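# Find the light check weight with the balance, set it on the red dish

## Task

Of the four check weights, one weighs less than the rest. Use the balance to identify it: its pointer sits over white when both pans hold equal loads and leans toward the side that is lighter. Place that light weight lying flat on the red dish, and make sure none of the other three weights ends up on the dish. Everything except the weights and the dish must stay upright, and the balance must remain on the piece of furniture it starts on.

## Robot and tools

ROBOTS. Three i2rt Big YAM arms, arm1, arm2 and arm3, each ending in a five-fingered right hand. Each foot (base_link) faces along its own +x. Feet in the scene frame (metres, quat wxyz): arm1 x=-1.106 y=-0.505 z=+0.766 (+0.607, +0.005, +0.005, +0.795); arm2 x=+0.081 y=-0.140 z=+0.897 (+0.861, -0.004, +0.004, -0.508); arm3 x=+1.042 y=+0.640 z=+0.839 (+0.439, -0.003, +0.000, +0.899). Reach is about 1.07 m from the joint 1 axis.

FRAME. One scene frame, origin on the floor, +z up, metres. The hand point lies 0.045 m in front of the palm; its +z runs along straight fingers, +y leaves the palm, +x crosses the palm away from the thumb. Straight fingers extend 0.06 to 0.07 m past the point along +z and sit 0.06 m toward -y. With joints 1, 5, 6 at 0 and the hand level and forward, the palm is down and the thumb on the left. The wrist camera is on the little-finger side, aimed at the hand point about 30 degrees toward the thumb; with joint6 near -1.3 its image is upright. A bracket on the little-finger side can strike things.

move. Arguments arm1, arm2, arm3 (each optional, one object per arm) and cameras. Inside an arm's object:
- joints: absolute targets by name. joint1_rad -2.879..2.879 (base turn, positive counter-clockwise from above), joint2_rad 0..3.141 (shoulder), joint3_rad 0..3.019 (elbow), joint4_rad -1.692..1.57 (hand pitch, positive lifts fingers), joint5_rad -1.57..1.57 (sideways, positive to the arm's right), joint6_rad -2.094..2.094 (roll, positive clockwise from behind). Hand keys hand_little, hand_ring, hand_middle, hand_index, hand_thumb_bend, hand_thumb_turn each -1..1 (+1 open/straight or thumb beside palm; -1 curled or thumb opposite the fingers). hand_force_limit -1..1 maps to about 0 to 10 N at the fingertip (15 N for thumb motors); hand_speed -0.96..1 (full speed from +0.48). Both are settings, not motions; they start at 0 and -0.8.
- target: one list of seven numbers [x, y, z, qw, qx, qy, qz], an absolute hand-point pose in the scene frame, same form as the printed hand line. The hand travels straight from its hand_target toward it.
- speed: top speed of that path in m/s, 0.002..4.3, default 0.25; rotation capped at twice this in rad/s.
- min_time_s: 0.1..8 s, the shortest duration for that arm's joint motions.
With target, joints may only carry the hand_ keys; arm joints there get the call refused. cameras: names from arm1_cam_wrist, arm2_cam_wrist, arm3_cam_wrist, room_a, room_b, or all; [] gives none. An empty move returns full state and every image. Paths end together and stop after 10 s; an action never exceeds 15 s. Paths ignore obstacles and other arms.

wait: seconds 0..10, commands nothing, returns state. zoom_image: camera plus region [x0, y0, x1, y1] in pixels from the top-left of that camera's most recent image (672x504), at most 504 each way. show_instructions: shows the reference pages. finished_scene: ends the scene for good; the goal must hold with the robots idle.

RESULTS. "move" lists arms that got motion; "as last shown" marks an uncommanded arm whose status reads "not commanded". "pictures" gives image order. hand is the measured pose (may be off at long reach); hand_target is the pose at the held joint targets. Done means within 1 cm and 2 degrees. off_target: resting short, maybe still pushing. time_out: a joint did not finish; on_its_own shows what it still pushes toward. "joint command not followed" or "pose unreachable" means a safety check withheld the move; not_followed ends it and drops a hand target. hand_stopped_by gives six words for little, ring, middle, index, thumb_bend, thumb_turn: moving, target, force, stalled or fault. The *_load_n lines are fingertip force in N, positive when pushed open; a lost grip shows as load near 0. Joint velocities are rad/s; "within noise" means still. Torques have offsets and noise; numbers 3 and 4 wrap at ±28 N m. MOTOR HOT appears at 85 °C; at 100 °C the arm goes limp for 30 to 60 s, and keys then read limit_stop_at_motor_heat and must be resent. After a refused call or a stop, the remaining moves, waits and finished_scene in that reply are skipped.

GRIPPING. A finger motor only starts when its target changes by 0.002 or more; it locks on reaching it or when its load reaches hand_force_limit. To grip harder, raise the limit and send a target more closed than the reading. Close at hand_speed -0.94 or below for a gentle grip. With the thumb turned in front (thumb_turn -1), the hand wraps objects about 0.035 to 0.065 m thick; thumb tip and index pad pinch light items.

CAUTIONS. Never let two robots press together or close a hand on another robot's fingers; that can end the scene. Joint-space moves can sweep wide; fast stretched arms overshoot up to about 30 degrees. The clip keeps each step within 100 mm and 20 degrees of the measured pose. Don't drop weights even a few millimetres, knock over the balance or other items, push anything off the work area or to the floor, or ram fixed or heavy things. Loose objects may be nudged occasionally. Avoid long stretched holds that heat motors. The scene keeps running while you think, holding the last command.

Each tool is called after "Request:" as name(argument=value, ...) on one line, values as JSON.

Reference images:

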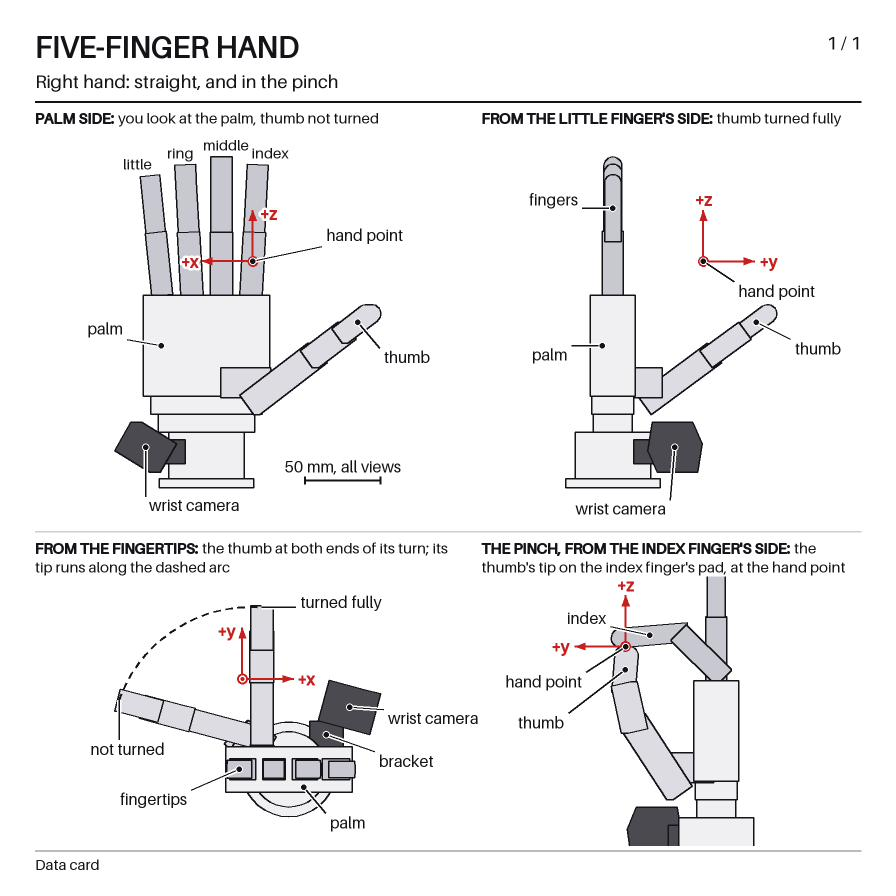

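## Session

Request:
move()

Scene clock: 0.00 s.
Joint torques (N m): no reading
Heat: arm1: hottest joint2_rad 31 °C; arm2: hottest joint1_rad 34 °C; arm3: hottest joint2_rad 34 °C.
Joint velocities: within noise
arm1.joint_positions: joint1_rad=+0.016 joint2_rad=+0.646 joint3_rad=+1.391 joint4_rad=-1.155 joint5_rad=+0.081 joint6_rad=-1.344 hand_little=+1.000 hand_ring=+1.000 hand_middle=+1.000 hand_index=+1.000 hand_thumb_turn=+1.000 hand_thumb_bend=+1.000 hand_force_limit=+0.000 hand_speed=-0.800
arm1.joint_status: not commanded
arm1.hand_stopped_by: target,target,target,target,target,target
arm1.little_load_n: 0.0
arm1.ring_load_n: 0.0
arm1.middle_load_n: 0.0
arm1.index_load_n: 0.0
arm1.thumb_bend_load_n: 0.0
arm1.thumb_turn_load_n: 0.0
arm1.hand: x=-1.1084 y=-0.2306 z=+1.2928 quat_wxyz=(-0.459, +0.593, +0.589, +0.302) (m; scene frame)
arm1.hand_target: x=-1.1079 y=-0.2322 z=+1.3009 quat_wxyz=(-0.465, +0.590, +0.585, +0.306) (m; scene frame)
arm1.hand_status: not commanded
arm2.joint_positions: joint1_rad=-0.124 joint2_rad=+0.586 joint3_rad=+1.317 joint4_rad=-1.572 joint5_rad=+0.209 joint6_rad=-1.089 hand_little=+1.000 hand_ring=+1.000 hand_middle=+1.000 hand_index=+1.000 hand_thumb_turn=+1.000 hand_thumb_bend=+1.000 hand_force_limit=+0.000 hand_speed=-0.800
arm2.joint_status: not commanded
arm2.hand_stopped_by: target,target,target,target,target,target
arm2.little_load_n: 0.0
arm2.ring_load_n: 0.0
arm2.middle_load_n: 0.0
arm2.index_load_n: 0.0
arm2.thumb_bend_load_n: 0.0
arm2.thumb_turn_load_n: 0.0
arm2.hand: x=+0.0710 y=-0.3148 z=+1.3219 quat_wxyz=(+0.219, +0.597, -0.712, +0.297) (m; scene frame)
arm2.hand_target: x=+0.0711 y=-0.3149 z=+1.3301 quat_wxyz=(+0.222, +0.594, -0.710, +0.307) (m; scene frame)
arm2.hand_status: not commanded
arm3.joint_positions: joint1_rad=+0.386 joint2_rad=+0.643 joint3_rad=+1.444 joint4_rad=-1.567 joint5_rad=+0.038 joint6_rad=-1.502 hand_little=+1.000 hand_ring=+1.000 hand_middle=+1.000 hand_index=+1.000 hand_thumb_turn=+1.000 hand_thumb_bend=+1.000 hand_force_limit=+0.000 hand_speed=-0.800
arm3.joint_status: not commanded
arm3.hand_stopped_by: target,target,target,target,target,target
arm3.little_load_n: 0.0
arm3.ring_load_n: 0.0
arm3.middle_load_n: 0.0
arm3.index_load_n: 0.0
arm3.thumb_bend_load_n: 0.0
arm3.thumb_turn_load_n: 0.0
arm3.hand: x=+0.9047 y=+0.7943 z=+1.3144 quat_wxyz=(-0.375, +0.275, +0.879, +0.105) (m; scene frame)
arm3.hand_target: x=+0.9052 y=+0.7940 z=+1.3224 quat_wxyz=(-0.384, +0.274, +0.875, +0.107) (m; scene frame)
arm3.hand_status: not commanded
pictures: arm1_cam_wrist, arm2_cam_wrist, arm3_cam_wrist, room_a, room_b

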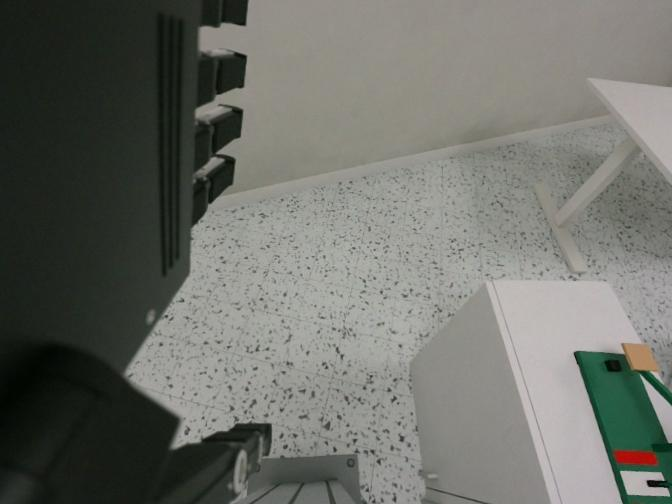

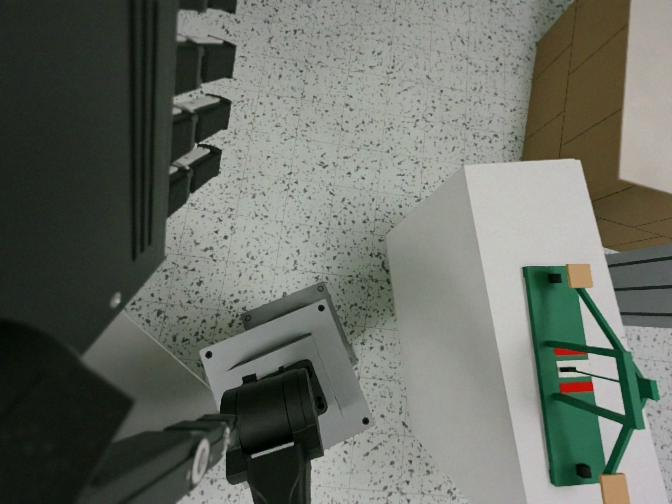

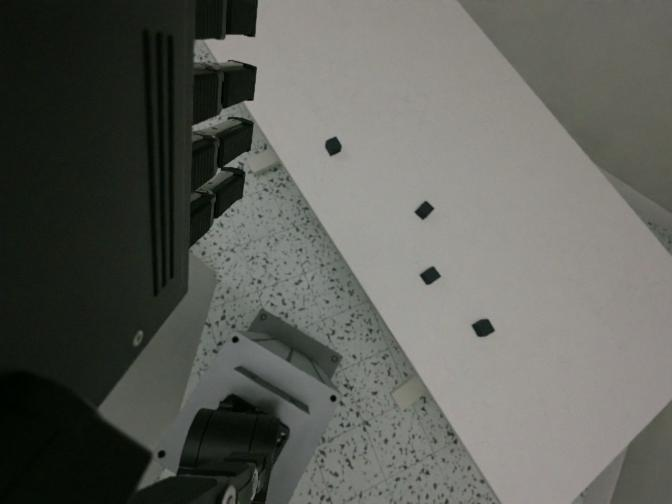

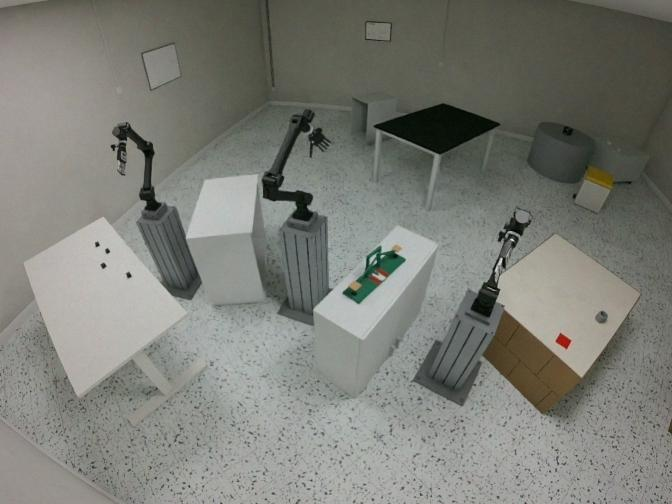

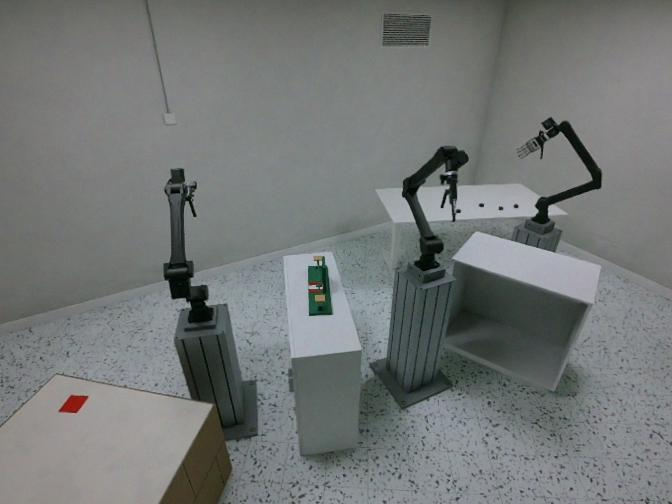

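Request:
zoom_image(camera="arm3_cam_wrist", region=[300, 110, 520, 360])

Request:
zoom_image(camera="arm2_cam_wrist", region=[480, 150, 672, 504])

Request:
zoom_image(camera="room_a", region=[300, 200, 480, 400])

Request:
zoom_image(camera="room_b", region=[260, 220, 400, 350])

Request:
zoom_image(camera="room_a", region=[460, 220, 660, 420])

Request:
zoom_image(camera="room_a", region=[20, 180, 220, 380])

Scaled by 2.016.

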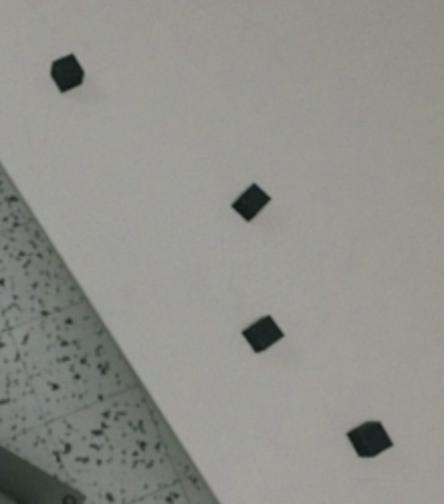

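Scaled by 1.424.

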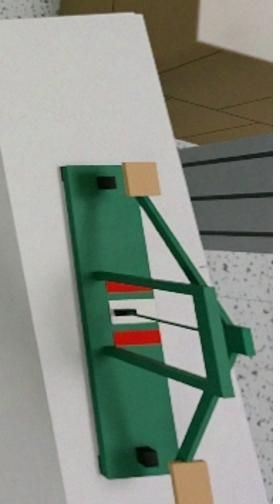

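Scaled by 2.520.

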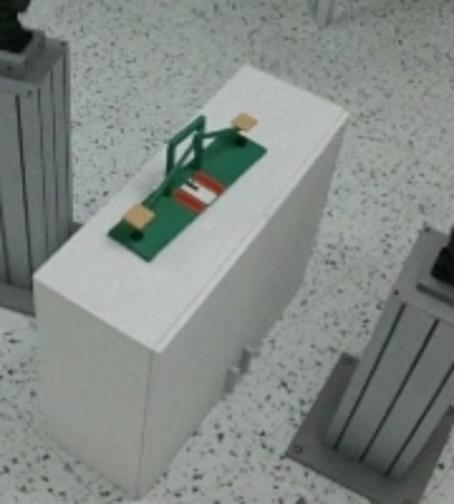

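Scaled by 3.600.

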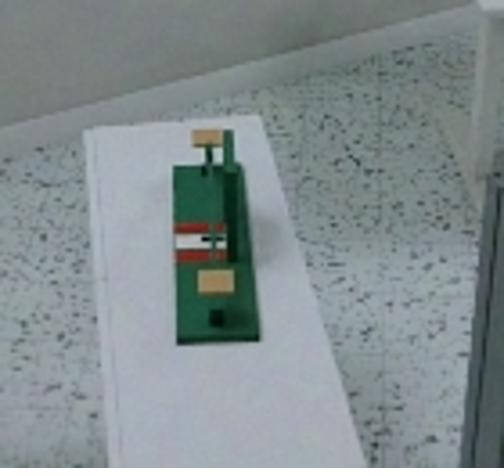

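Scaled by 2.520.

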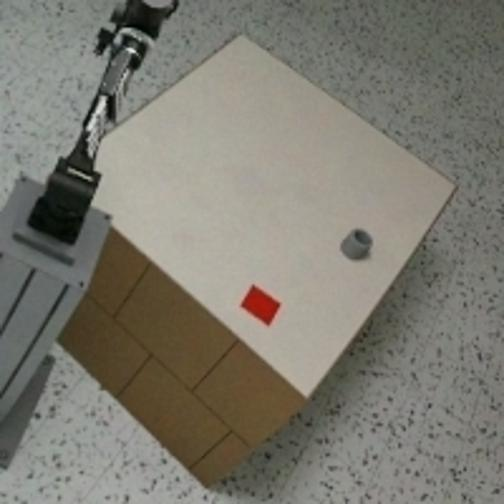

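Scaled by 2.520.

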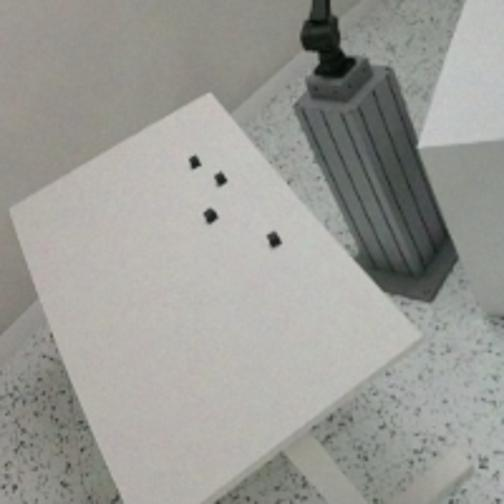

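Request:
move(arm3={"target": [0.986, 1.02, 1.0, 0.4226, -0.9063, 0, 0], "speed": 0.3, "joints": {"hand_thumb_turn": -1}}, arm2={"joints": {"joint1_rad": 1.7, "joint4_rad": -1.2}, "min_time_s": 3}, cameras=["all"])

Scene clock: 12.13 s.
Joint torques (N m): arm1=[-0.85 1.32 9.02 1.88 0.01 -0.16] | arm2=[0.97 1.9 9.65 2.7 0.08 -0.1] | arm3=[-0.26 -2.55 9.91 2.02 0.2 0.03]
Heat: arm1: hottest joint2_rad 31 °C; arm2: hottest joint1_rad 33 °C; arm3: hottest joint2_rad 34 °C.
move: arm2 done; arm3 done
Joint velocities: within noise
arm1: as last shown
arm1.little_load_n: -0.5
arm1.thumb_bend_load_n: -0.5
arm2.joint_positions: joint1_rad=+1.686 joint2_rad=+0.586 joint3_rad=+1.317 joint4_rad=-1.224 joint5_rad=+0.208 joint6_rad=-1.089 hand_little=+1.000 hand_ring=+1.000 hand_middle=+1.000 hand_index=+1.000 hand_thumb_turn=+1.000 hand_thumb_bend=+1.000 hand_force_limit=+0.000 hand_speed=-0.800
arm2.joint_status: all done
arm2.hand_stopped_by: target,target,target,target,target,target
arm2.little_load_n: 0.0
arm2.ring_load_n: 0.0
arm2.middle_load_n: 0.0
arm2.index_load_n: 0.0
arm2.thumb_bend_load_n: 0.0
arm2.thumb_turn_load_n: 0.0
arm2.hand: x=+0.3171 y=-0.0703 z=+1.3765 quat_wxyz=(-0.190, +0.858, +0.006, +0.477)
arm2.hand_target: x=+0.3180 y=-0.0660 z=+1.3904 quat_wxyz=(-0.204, +0.847, +0.009, +0.491)
arm2.hand_status: not commanded
arm3.joint_positions: joint1_rad=-0.567 joint2_rad=+0.903 joint3_rad=+0.670 joint4_rad=-0.474 joint5_rad=+0.059 joint6_rad=+0.050 hand_little=+1.000 hand_ring=+1.000 hand_middle=+1.000 hand_index=+1.000 hand_thumb_turn=-1.000 hand_thumb_bend=+1.000 hand_force_limit=+0.000 hand_speed=-0.800
arm3.joint_status: all done
arm3.hand_stopped_by: target,target,target,target,target,target
arm3.little_load_n: 0.0
arm3.ring_load_n: 0.0
arm3.middle_load_n: 0.0
arm3.index_load_n: 0.0
arm3.thumb_bend_load_n: 0.0
arm3.thumb_turn_load_n: 0.0
arm3.hand: x=+0.9830 y=+1.0162 z=+0.9996 quat_wxyz=(-0.418, +0.908, +0.009, -0.001)
arm3.hand_target: x=+0.9860 y=+1.0199 z=+1.0001 quat_wxyz=(-0.423, +0.906, +0.000, +0.000)
arm3.hand_status: done (0.005 m and 1.2 deg from the pose sent, 0.396 m and 131.9 deg at the start)
pictures: arm1_cam_wrist, arm2_cam_wrist, arm3_cam_wrist, room_a, room_b

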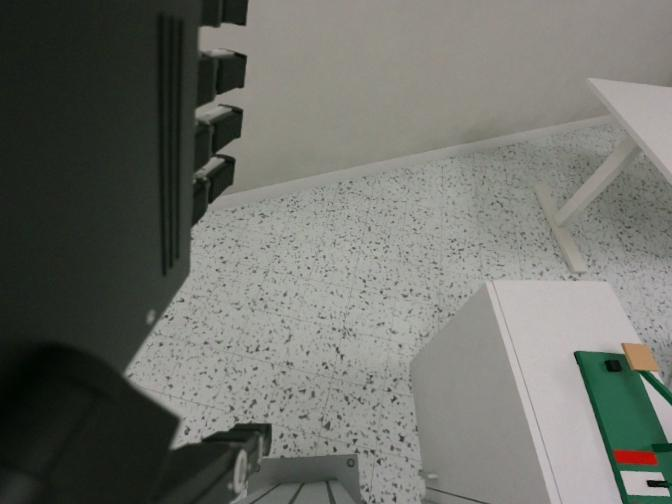

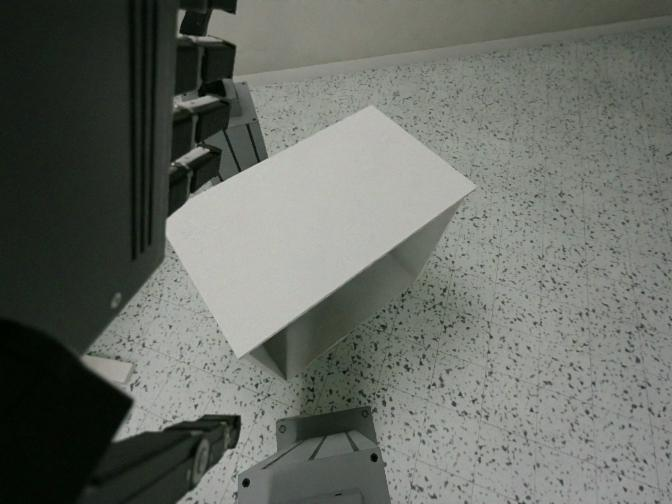

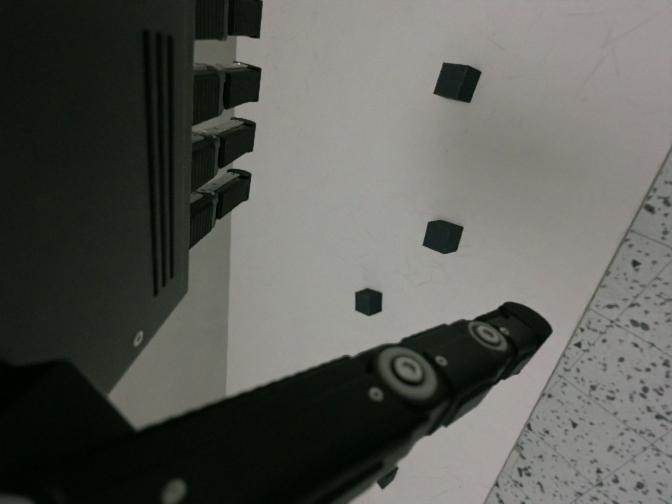

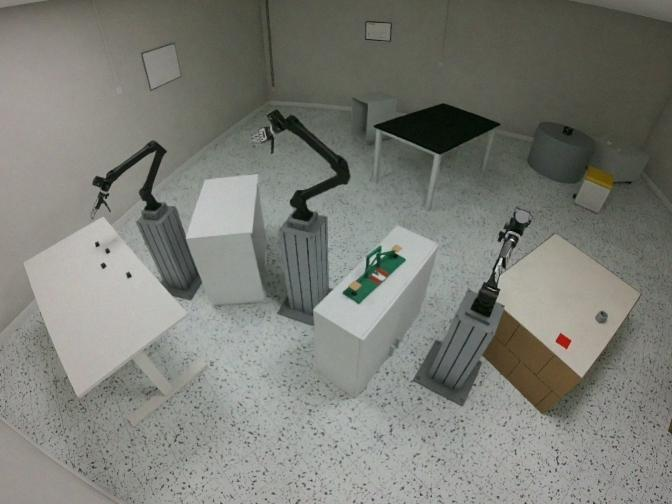

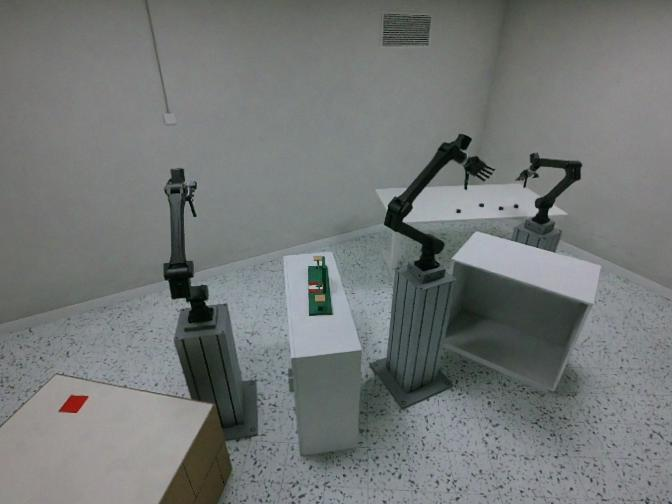

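Request:
zoom_image(camera="arm3_cam_wrist", region=[340, 40, 540, 340])

Request:
zoom_image(camera="arm1_cam_wrist", region=[560, 320, 672, 504])

Scaled by 1.680.

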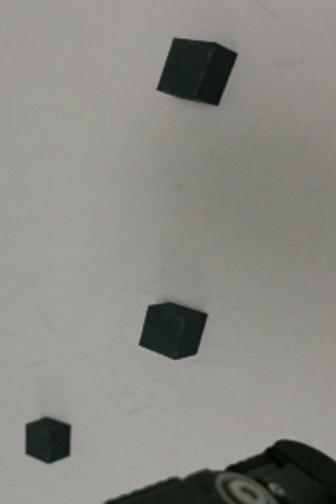

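Scaled by 2.739.

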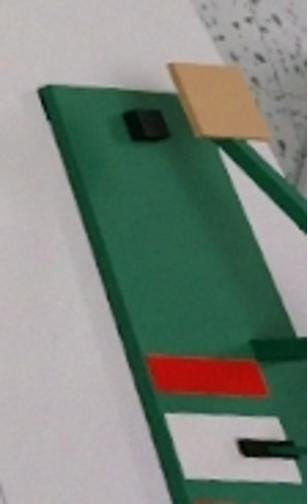

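Request:
zoom_image(camera="arm3_cam_wrist", region=[410, 50, 490, 110])

Request:
zoom_image(camera="arm3_cam_wrist", region=[410, 205, 490, 265])

Request:
zoom_image(camera="arm3_cam_wrist", region=[330, 270, 410, 330])

Scaled by 6.300.

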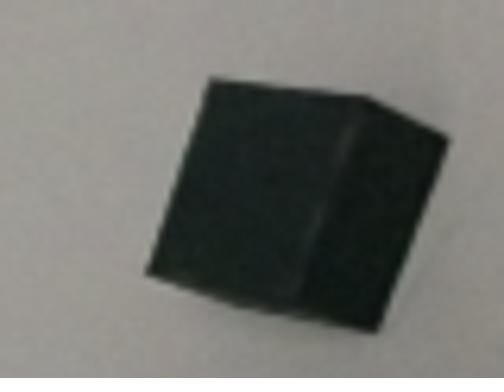

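Scaled by 6.300.

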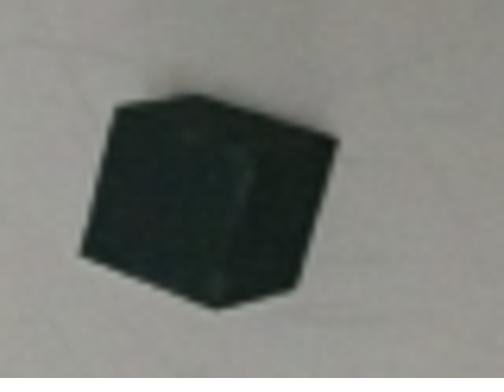

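Scaled by 6.300.

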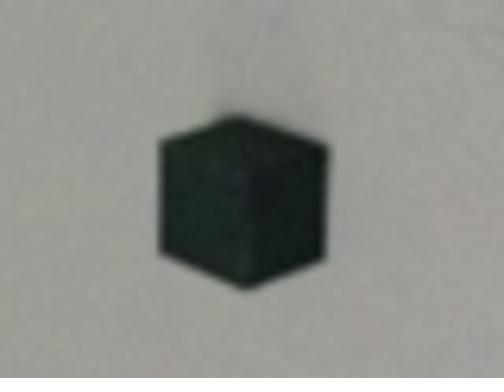

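Request:
move(arm3={"target": [0.90, 1.10, 0.86, 0.4590, -0.8817, -0.0966, 0.0503], "speed": 0.25, "joints": {"hand_index": 0.35, "hand_middle": 0.35, "hand_thumb_bend": 0.75}}, cameras=["arm3_cam_wrist", "room_a"])

Scene clock: 19.53 s.
Joint torques (N m): arm1=[-0.85 1.32 9.02 1.89 0.01 -0.16] | arm2=[1.32 1.9 9.65 2.65 0.1 -0.1] | arm3=[1.03 -7.12 8.53 2.09 -0.13 -0.12]
Heat: arm1: hottest joint3_rad 33 °C; arm2: hottest joint1_rad 33 °C; arm3: hottest joint2_rad 34 °C.
move: arm3 off_target
Joint velocities: within noise
arm1, arm2: as last shown
arm1.little_load_n: 0.0
arm1.thumb_bend_load_n: 0.0
arm3.joint_positions: joint1_rad=-0.430 joint2_rad=+1.450 joint3_rad=+0.575 joint4_rad=+0.235 joint5_rad=+0.018 joint6_rad=+0.025 hand_little=+1.000 hand_ring=+1.000 hand_middle=+0.350 hand_index=+0.350 hand_thumb_turn=-1.000 hand_thumb_bend=+0.750 hand_force_limit=+0.000 hand_speed=-0.800
arm3.joint_status: all done
arm3.hand_stopped_by: target,target,target,target,target,target
arm3.little_load_n: 0.0
arm3.ring_load_n: 0.0
arm3.middle_load_n: 0.0
arm3.index_load_n: 0.0
arm3.thumb_bend_load_n: 0.0
arm3.thumb_turn_load_n: 0.0
arm3.hand: x=+0.9062 y=+1.0896 z=+0.8502 quat_wxyz=(-0.445, +0.890, +0.089, -0.047)
arm3.hand_target: x=+0.9000 y=+1.0997 z=+0.8602 quat_wxyz=(-0.459, +0.882, +0.097, -0.050)
arm3.hand_status: off_target (0.016 m and 2.1 deg from the pose sent, 0.183 m and 12.8 deg at the start)

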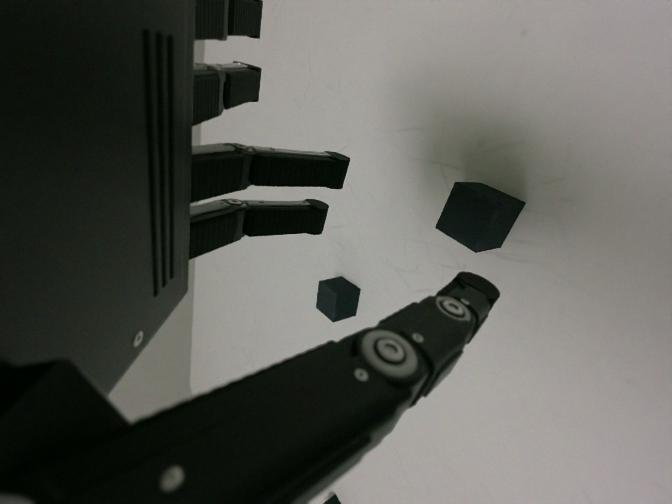

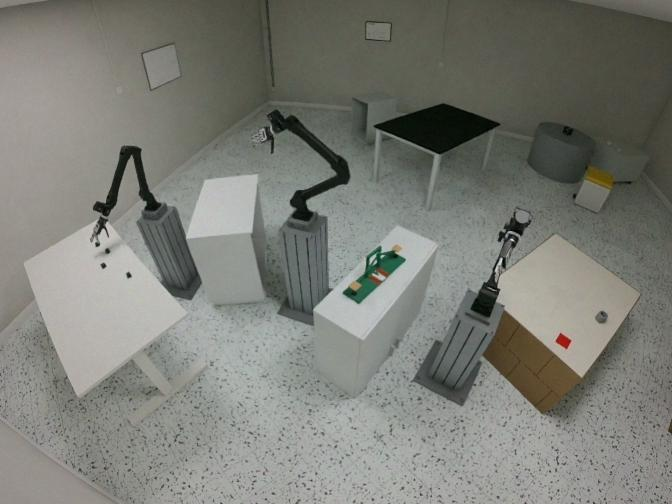

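Request:
move(arm3={"target": [0.906, 1.0995, 0.81, 0.4705, -0.8757, -0.0959, 0.0515], "speed": 0.1}, cameras=["arm3_cam_wrist"])

Scene clock: 21.70 s.
Joint torques (N m): arm1=[-0.85 1.32 9.02 1.89 0.01 -0.16] | arm2=[1.32 2.02 9.73 2.71 0.08 -0.07] | arm3=[-0.26 -7.3 5.79 2.13 -0.15 -0.12]
Heat: arm1: hottest joint3_rad 33 °C; arm2: hottest joint1_rad 33 °C; arm3: hottest joint2_rad 34 °C.
move: arm3 done
Joint velocities: within noise
arm1, arm2: as last shown
arm2.ring_load_n: -0.5
arm3.joint_positions: joint1_rad=-0.430 joint2_rad=+1.602 joint3_rad=+0.538 joint4_rad=+0.476 joint5_rad=+0.007 joint6_rad=+0.017 hand_little=+1.000 hand_ring=+1.000 hand_middle=+0.350 hand_index=+0.350 hand_thumb_turn=-1.000 hand_thumb_bend=+0.750 hand_force_limit=+0.000 hand_speed=-0.800
arm3.joint_status: not commanded
arm3.hand_stopped_by: target,target,target,target,target,target
arm3.little_load_n: 0.0
arm3.ring_load_n: 0.0
arm3.middle_load_n: -0.5
arm3.index_load_n: 0.0
arm3.thumb_bend_load_n: 0.0
arm3.thumb_turn_load_n: 0.0
arm3.hand: x=+0.9027 y=+1.0972 z=+0.8110 quat_wxyz=(-0.467, +0.878, +0.094, -0.053)
arm3.hand_target: x=+0.9060 y=+1.0994 z=+0.8101 quat_wxyz=(-0.470, +0.876, +0.096, -0.051)
arm3.hand_status: done (0.004 m and 0.5 deg from the pose sent, 0.041 m and 3.5 deg at the start)

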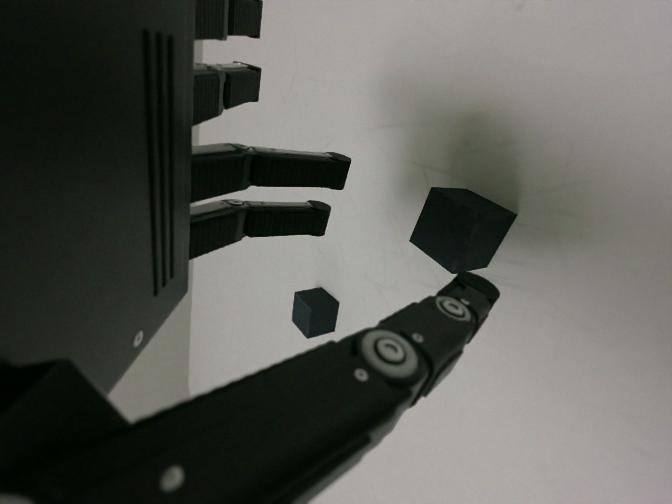

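Request:
move(arm3={"target": [0.911, 1.092, 0.772, 0.4705, -0.8757, -0.0959, 0.0515], "speed": 0.1, "joints": {"hand_thumb_bend": 0.65, "hand_index": 0.25, "hand_middle": 0.25}}, cameras=["arm3_cam_wrist", "room_a"])

Scene clock: 24.40 s.
Joint torques (N m): arm1=[-0.85 1.32 9.02 1.89 0.01 -0.16] | arm2=[0.91 2.08 9.65 2.69 0.1 -0.08] | arm3=[-0.44 -7.65 4.55 2.14 -0.15 -0.12]
Heat: arm1: hottest joint3_rad 34 °C; arm2: hottest joint1_rad 33 °C; arm3: hottest joint2_rad 34 °C.
move: arm3 done
Joint velocities: within noise
arm1, arm2: as last shown
arm2.ring_load_n: 0.0
arm3.joint_positions: joint1_rad=-0.437 joint2_rad=+1.728 joint3_rad=+0.507 joint4_rad=+0.634 joint5_rad=-0.001 joint6_rad=+0.012 hand_little=+1.000 hand_ring=+1.000 hand_middle=+0.250 hand_index=+0.250 hand_thumb_turn=-1.000 hand_thumb_bend=+0.650 hand_force_limit=+0.000 hand_speed=-0.800
arm3.joint_status: all done
arm3.hand_stopped_by: target,target,target,target,target,target
arm3.little_load_n: 0.0
arm3.ring_load_n: -0.5
arm3.middle_load_n: 0.0
arm3.index_load_n: 0.0
arm3.thumb_bend_load_n: 0.0
arm3.thumb_turn_load_n: 0.0
arm3.hand: x=+0.9066 y=+1.0906 z=+0.7738 quat_wxyz=(-0.468, +0.877, +0.095, -0.054)
arm3.hand_target: x=+0.9110 y=+1.0919 z=+0.7720 quat_wxyz=(-0.470, +0.876, +0.096, -0.051)
arm3.hand_status: done (0.005 m and 0.4 deg from the pose sent, 0.040 m and 0.5 deg at the start)

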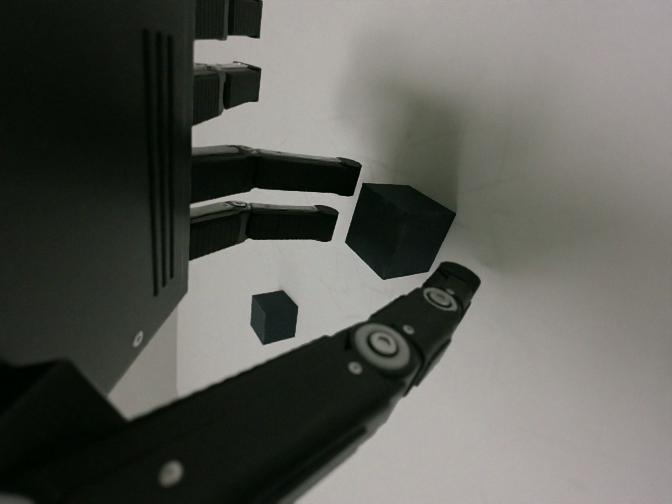

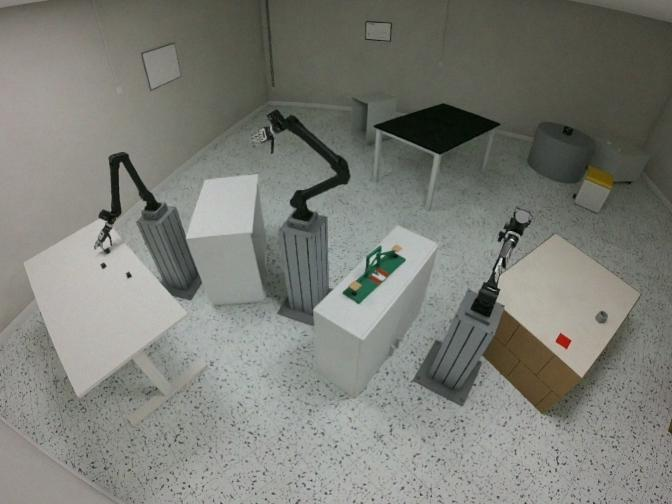

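Request:
move(arm3={"target": [0.911, 1.092, 0.752, 0.4705, -0.8757, -0.0959, 0.0515], "speed": 0.06}, cameras=["arm3_cam_wrist"])

Request:
zoom_image(camera="arm3_cam_wrist", region=[270, 140, 510, 320])

Scene clock: 26.07 s.
Joint torques (N m): arm1=[-0.85 1.32 9.02 1.89 0.01 -0.16] | arm2=[1.14 2.08 9.63 2.65 0.08 -0.1] | arm3=[-0.44 -7.77 4.07 2.11 -0.14 -0.12]
Heat: arm1: hottest joint3_rad 34 °C; arm2: hottest joint1_rad 33 °C; arm3: hottest joint2_rad 34 °C.
move: arm3 done
Joint velocities: within noise
arm1, arm2: as last shown
arm3.joint_positions: joint1_rad=-0.437 joint2_rad=+1.803 joint3_rad=+0.507 joint4_rad=+0.711 joint5_rad=-0.001 joint6_rad=+0.012 hand_little=+1.000 hand_ring=+1.000 hand_middle=+0.250 hand_index=+0.250 hand_thumb_turn=-1.000 hand_thumb_bend=+0.650 hand_force_limit=+0.000 hand_speed=-0.800
arm3.joint_status: not commanded
arm3.hand_stopped_by: target,target,target,target,target,target
arm3.little_load_n: 0.0
arm3.ring_load_n: 0.0
arm3.middle_load_n: 0.0
arm3.index_load_n: 0.0
arm3.thumb_bend_load_n: 0.0
arm3.thumb_turn_load_n: 0.0
arm3.hand: x=+0.9067 y=+1.0904 z=+0.7546 quat_wxyz=(-0.468, +0.877, +0.095, -0.054)
arm3.hand_target: x=+0.9110 y=+1.0919 z=+0.7521 quat_wxyz=(-0.470, +0.876, +0.096, -0.052)
arm3.hand_status: done (0.005 m and 0.4 deg from the pose sent, 0.022 m and 0.4 deg at the start)

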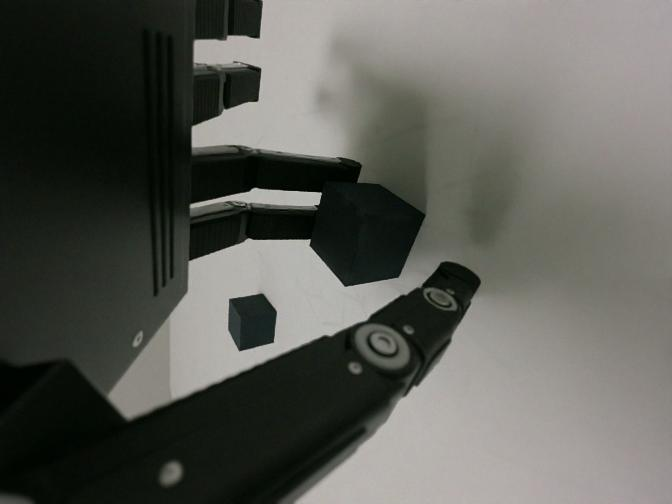

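Scaled by 2.100.

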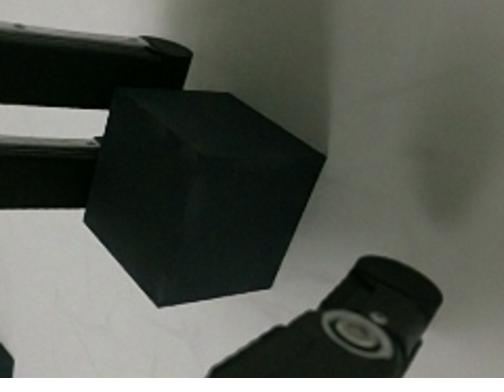

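Request:
move(arm3={"joints": {"hand_force_limit": -0.6, "hand_speed": -0.93, "hand_index": -0.35, "hand_middle": -0.35, "hand_thumb_bend": 0.05}}, cameras=["arm3_cam_wrist"])

Request:
zoom_image(camera="arm3_cam_wrist", region=[270, 140, 510, 320])

Scene clock: 29.17 s.
Joint torques (N m): arm1=[-0.85 1.32 9.01 1.91 0 -0.16] | arm2=[1.2 1.85 9.66 2.65 0.11 -0.08] | arm3=[-0.32 -7.77 4.05 2.09 -0.13 -0.12]
Heat: arm1: hottest joint3_rad 34 °C; arm2: hottest joint1_rad 33 °C; arm3: hottest joint2_rad 34 °C.
move: arm3 off_target
Joint velocities: within noise
arm1, arm2: as last shown
arm3.joint_positions: joint1_rad=-0.437 joint2_rad=+1.803 joint3_rad=+0.507 joint4_rad=+0.712 joint5_rad=-0.001 joint6_rad=+0.011 hand_little=+1.000 hand_ring=+1.000 hand_middle=-0.011 hand_index=-0.031 hand_thumb_turn=-1.000 hand_thumb_bend=+0.511 hand_force_limit=-0.600 hand_speed=-0.930
arm3.joint_status: hand_middle off_target (ended at -0.011, target -0.350); hand_index off_target (ended at -0.031, target -0.350); hand_thumb_bend off_target (ended at +0.511, target +0.050); the others done
arm3.hand_stopped_by: target,target,force,force,force,target
arm3.little_load_n: 0.0
arm3.ring_load_n: 0.0
arm3.middle_load_n: 2.0
arm3.index_load_n: 2.5
arm3.thumb_bend_load_n: 3.5
arm3.thumb_turn_load_n: -1.0
arm3.hand: x=+0.9067 y=+1.0906 z=+0.7548 quat_wxyz=(-0.469, +0.876, +0.095, -0.054)
arm3.hand_target: x=+0.9110 y=+1.0920 z=+0.7521 quat_wxyz=(-0.470, +0.876, +0.096, -0.051)
arm3.hand_status: not commanded

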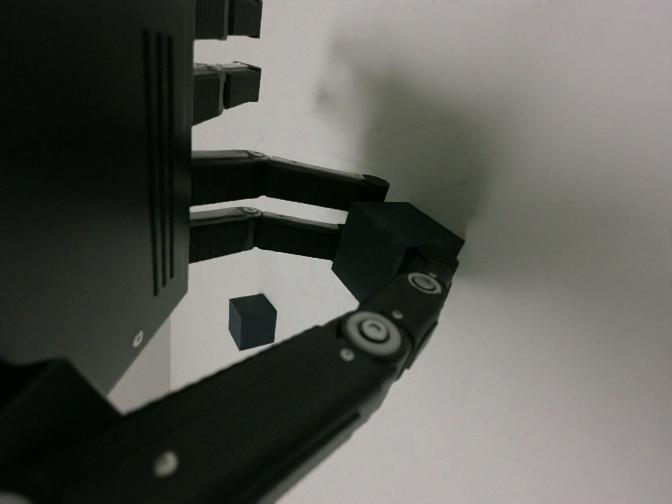

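Scaled by 2.100.

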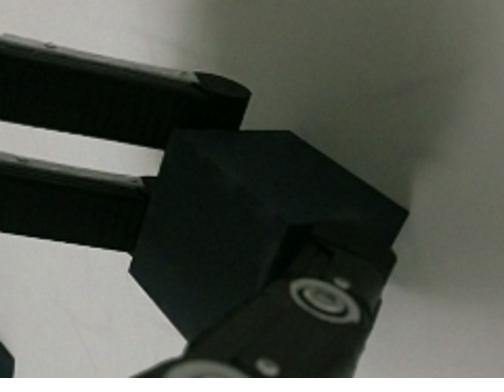

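Request:
move(arm3={"joints": {"hand_force_limit": -0.3, "hand_speed": -0.94, "hand_index": -0.4, "hand_middle": -0.4, "hand_thumb_bend": 0.0}})

Request:
move(arm3={"target": [0.911, 1.092, 0.83, 0.4705, -0.8757, -0.0959, 0.0515], "speed": 0.1}, cameras=["arm3_cam_wrist"])

Scene clock: 29.90 s.
Joint torques (N m): arm1=[-0.85 1.32 9.02 1.89 0.01 -0.16] | arm2=[1.03 1.85 9.7 2.63 0.07 -0.07] | arm3=[-0.44 -7.71 4.08 2.1 -0.13 -0.12]
Heat: arm1: hottest joint3_rad 34 °C; arm2: hottest joint1_rad 33 °C; arm3: hottest joint2_rad 34 °C.
move: arm3 off_target
Joint velocities: within noise
arm1, arm2: as last shown
arm1.ring_load_n: 0.5
arm3.joint_positions: joint1_rad=-0.437 joint2_rad=+1.803 joint3_rad=+0.507 joint4_rad=+0.712 joint5_rad=-0.001 joint6_rad=+0.011 hand_little=+1.000 hand_ring=+1.000 hand_middle=-0.015 hand_index=-0.041 hand_thumb_turn=-1.000 hand_thumb_bend=+0.510 hand_force_limit=-0.300 hand_speed=-0.940
arm3.joint_status: hand_middle off_target (ended at -0.015, target -0.400); hand_index off_target (ended at -0.041, target -0.400); hand_thumb_bend off_target (ended at +0.510, target +0.000); the others done
arm3.hand_stopped_by: target,target,force,force,force,target
arm3.little_load_n: -0.5
arm3.ring_load_n: 0.0
arm3.middle_load_n: 3.0
arm3.index_load_n: 4.5
arm3.thumb_bend_load_n: 5.0
arm3.thumb_turn_load_n: -2.0
arm3.hand: x=+0.9067 y=+1.0906 z=+0.7548 quat_wxyz=(-0.469, +0.876, +0.095, -0.054)
arm3.hand_target: x=+0.9110 y=+1.0920 z=+0.7521 quat_wxyz=(-0.470, +0.876, +0.096, -0.051)
arm3.hand_status: not commanded
pictures: none

Scene clock: 31.37 s.
Joint torques (N m): arm1=[-0.85 1.32 9.02 1.88 0.01 -0.16] | arm2=[1.08 1.79 9.76 2.65 0.09 -0.08] | arm3=[-0.5 -8.18 7.84 1.46 -0.16 -0.09]
Heat: arm1: hottest joint3_rad 35 °C; arm2: hottest joint1_rad 33 °C; arm3: hottest joint2_rad 34 °C.
move: arm3 off_target
Joint velocities: within noise
arm1.joint_positions: joint1_rad=+0.016 joint2_rad=+0.646 joint3_rad=+1.391 joint4_rad=-1.155 joint5_rad=+0.081 joint6_rad=-1.344 hand_little=+1.000 hand_ring=+1.000 hand_middle=+1.000 hand_index=+1.000 hand_thumb_turn=+1.000 hand_thumb_bend=+1.000 hand_force_limit=+0.000 hand_speed=-0.800
arm1.joint_status: not commanded
arm1.hand_stopped_by: target,target,target,target,target,target
arm1.little_load_n: 0.0
arm1.ring_load_n: 0.0
arm1.middle_load_n: 0.0
arm1.index_load_n: 0.0
arm1.thumb_bend_load_n: 0.0
arm1.thumb_turn_load_n: 0.0
arm1.hand: x=-1.1084 y=-0.2306 z=+1.2928 quat_wxyz=(-0.459, +0.593, +0.589, +0.302)
arm1.hand_target: x=-1.1079 y=-0.2322 z=+1.3009 quat_wxyz=(-0.465, +0.590, +0.585, +0.306)
arm1.hand_status: not commanded
arm2: as last shown
arm3.joint_positions: joint1_rad=-0.438 joint2_rad=+1.538 joint3_rad=+0.500 joint4_rad=+0.420 joint5_rad=-0.001 joint6_rad=+0.007 hand_little=+1.000 hand_ring=+1.000 hand_middle=-0.015 hand_index=-0.041 hand_thumb_turn=-1.000 hand_thumb_bend=+0.510 hand_force_limit=-0.300 hand_speed=-0.940
arm3.joint_status: not commanded
arm3.hand_stopped_by: target,target,force,force,force,target
arm3.little_load_n: 0.0
arm3.ring_load_n: 0.0
arm3.middle_load_n: 3.0
arm3.index_load_n: 3.5
arm3.thumb_bend_load_n: 5.5
arm3.thumb_turn_load_n: -1.5
arm3.hand: x=+0.9099 y=+1.0769 z=+0.8152 quat_wxyz=(-0.454, +0.884, +0.098, -0.051)
arm3.hand_target: x=+0.9111 y=+1.0916 z=+0.8301 quat_wxyz=(-0.470, +0.876, +0.096, -0.051)
arm3.hand_status: off_target (0.021 m and 2.1 deg from the pose sent, 0.075 m and 0.4 deg at the start)

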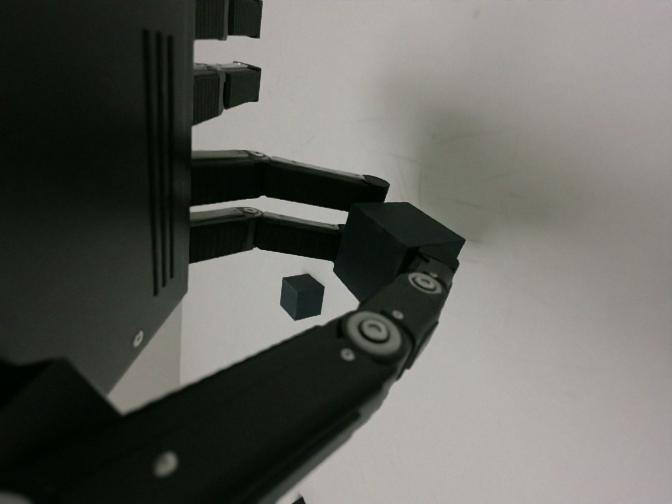

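Request:
move(arm3={"target": [0.92, 1.04, 1.06, 0.4705, -0.8757, -0.0959, 0.0515], "speed": 0.25})

Request:
move(arm3={"joints": {"joint1_rad": 1.63}, "min_time_s": 3}, cameras=["arm3_cam_wrist", "arm2_cam_wrist", "room_a", "room_b"])

Scene clock: 34.83 s.
Joint torques (N m): arm1=[-0.85 1.38 9.01 1.89 0.01 -0.16] | arm2=[1.08 1.73 9.66 2.66 0.1 -0.07] | arm3=[-0.03 -3.31 14.24 1.39 -0.02 -0.07]
Heat: arm1: hottest joint3_rad 35 °C; arm2: hottest joint1_rad 33 °C; arm3: hottest joint2_rad 34 °C.
move: arm3 off_target
Joint velocities: within noise
arm1: as last shown
arm2.joint_positions: joint1_rad=+1.686 joint2_rad=+0.586 joint3_rad=+1.317 joint4_rad=-1.224 joint5_rad=+0.208 joint6_rad=-1.089 hand_little=+1.000 hand_ring=+1.000 hand_middle=+1.000 hand_index=+1.000 hand_thumb_turn=+1.000 hand_thumb_bend=+1.000 hand_force_limit=+0.000 hand_speed=-0.800
arm2.joint_status: not commanded
arm2.hand_stopped_by: target,target,target,target,target,target
arm2.little_load_n: 0.0
arm2.ring_load_n: 0.0
arm2.middle_load_n: 0.0
arm2.index_load_n: 0.0
arm2.thumb_bend_load_n: 0.0
arm2.thumb_turn_load_n: 0.0
arm2.hand: x=+0.3171 y=-0.0703 z=+1.3765 quat_wxyz=(-0.190, +0.858, +0.006, +0.477)
arm2.hand_target: x=+0.3180 y=-0.0660 z=+1.3904 quat_wxyz=(-0.204, +0.847, +0.009, +0.491)
arm2.hand_status: not commanded
arm3.joint_positions: joint1_rad=-0.438 joint2_rad=+0.919 joint3_rad=+0.727 joint4_rad=-0.443 joint5_rad=-0.001 joint6_rad=+0.007 hand_little=+1.000 hand_ring=+1.000 hand_middle=-0.015 hand_index=-0.041 hand_thumb_turn=-1.000 hand_thumb_bend=+0.510 hand_force_limit=-0.300 hand_speed=-0.940
arm3.joint_status: not commanded
arm3.hand_stopped_by: target,target,force,force,force,target
arm3.little_load_n: 0.0
arm3.ring_load_n: 0.0
arm3.middle_load_n: 3.5
arm3.index_load_n: 3.5
arm3.thumb_bend_load_n: 5.5
arm3.thumb_turn_load_n: -1.5
arm3.hand: x=+0.9208 y=+1.0250 z=+1.0301 quat_wxyz=(-0.447, +0.888, +0.098, -0.051)
arm3.hand_target: x=+0.9202 y=+1.0387 z=+1.0601 quat_wxyz=(-0.471, +0.875, +0.096, -0.051)
arm3.hand_status: off_target (0.033 m and 3.0 deg from the pose sent, 0.248 m and 2.1 deg at the start)
pictures: none

Scene clock: 38.23 s.
Joint torques (N m): arm1=[-0.91 1.32 9.02 1.89 0.01 -0.16] | arm2=[1.26 1.9 9.66 2.7 0.09 -0.07] | arm3=[0.67 -3.31 14.26 1.4 -0.02 -0.07]
Heat: arm1: hottest joint3_rad 36 °C; arm2: hottest joint1_rad 33 °C; arm3: hottest joint2_rad 34 °C.
move: arm3 done
Joint velocities: within noise
arm1, arm2: as last shown
arm1.ring_load_n: -0.5
arm3.joint_positions: joint1_rad=+1.628 joint2_rad=+0.919 joint3_rad=+0.727 joint4_rad=-0.443 joint5_rad=-0.001 joint6_rad=+0.007 hand_little=+1.000 hand_ring=+1.000 hand_middle=-0.015 hand_index=-0.041 hand_thumb_turn=-1.000 hand_thumb_bend=+0.510 hand_force_limit=-0.300 hand_speed=-0.940
arm3.joint_status: all done
arm3.hand_stopped_by: target,target,force,force,force,target
arm3.little_load_n: 0.0
arm3.ring_load_n: 0.0
arm3.middle_load_n: 3.0
arm3.index_load_n: 3.5
arm3.thumb_bend_load_n: 5.0
arm3.thumb_turn_load_n: -1.5
arm3.hand: x=+0.7592 y=+0.3524 z=+1.0306 quat_wxyz=(-0.182, +0.372, +0.812, -0.412)
arm3.hand_target: x=+0.7495 y=+0.3433 z=+1.0607 quat_wxyz=(-0.192, +0.365, +0.801, -0.434)
arm3.hand_status: not commanded
pictures: arm2_cam_wrist, arm3_cam_wrist, room_a, room_b

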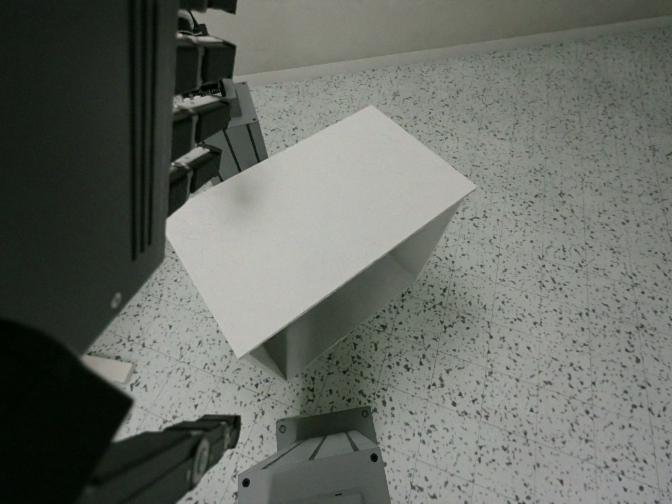

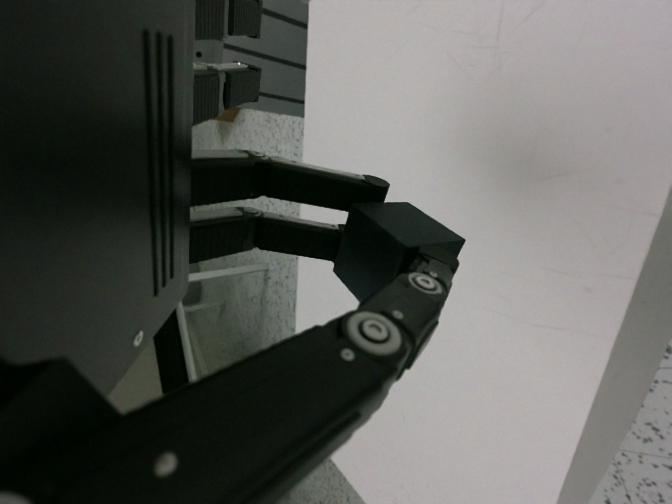

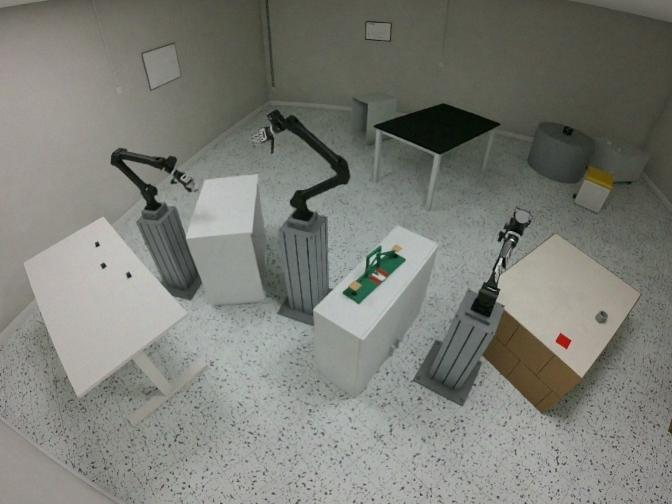

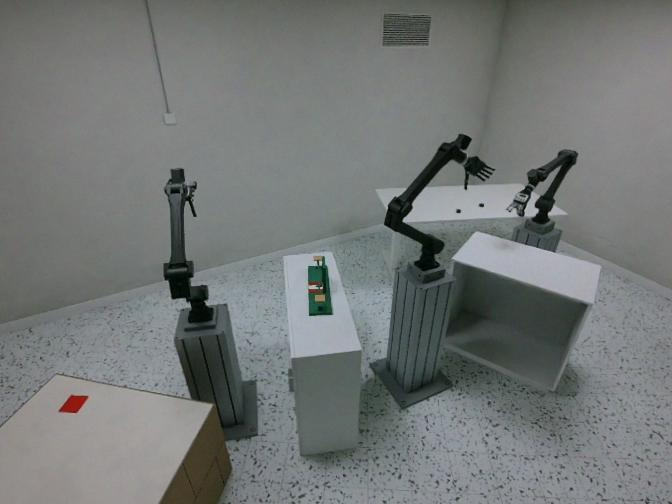

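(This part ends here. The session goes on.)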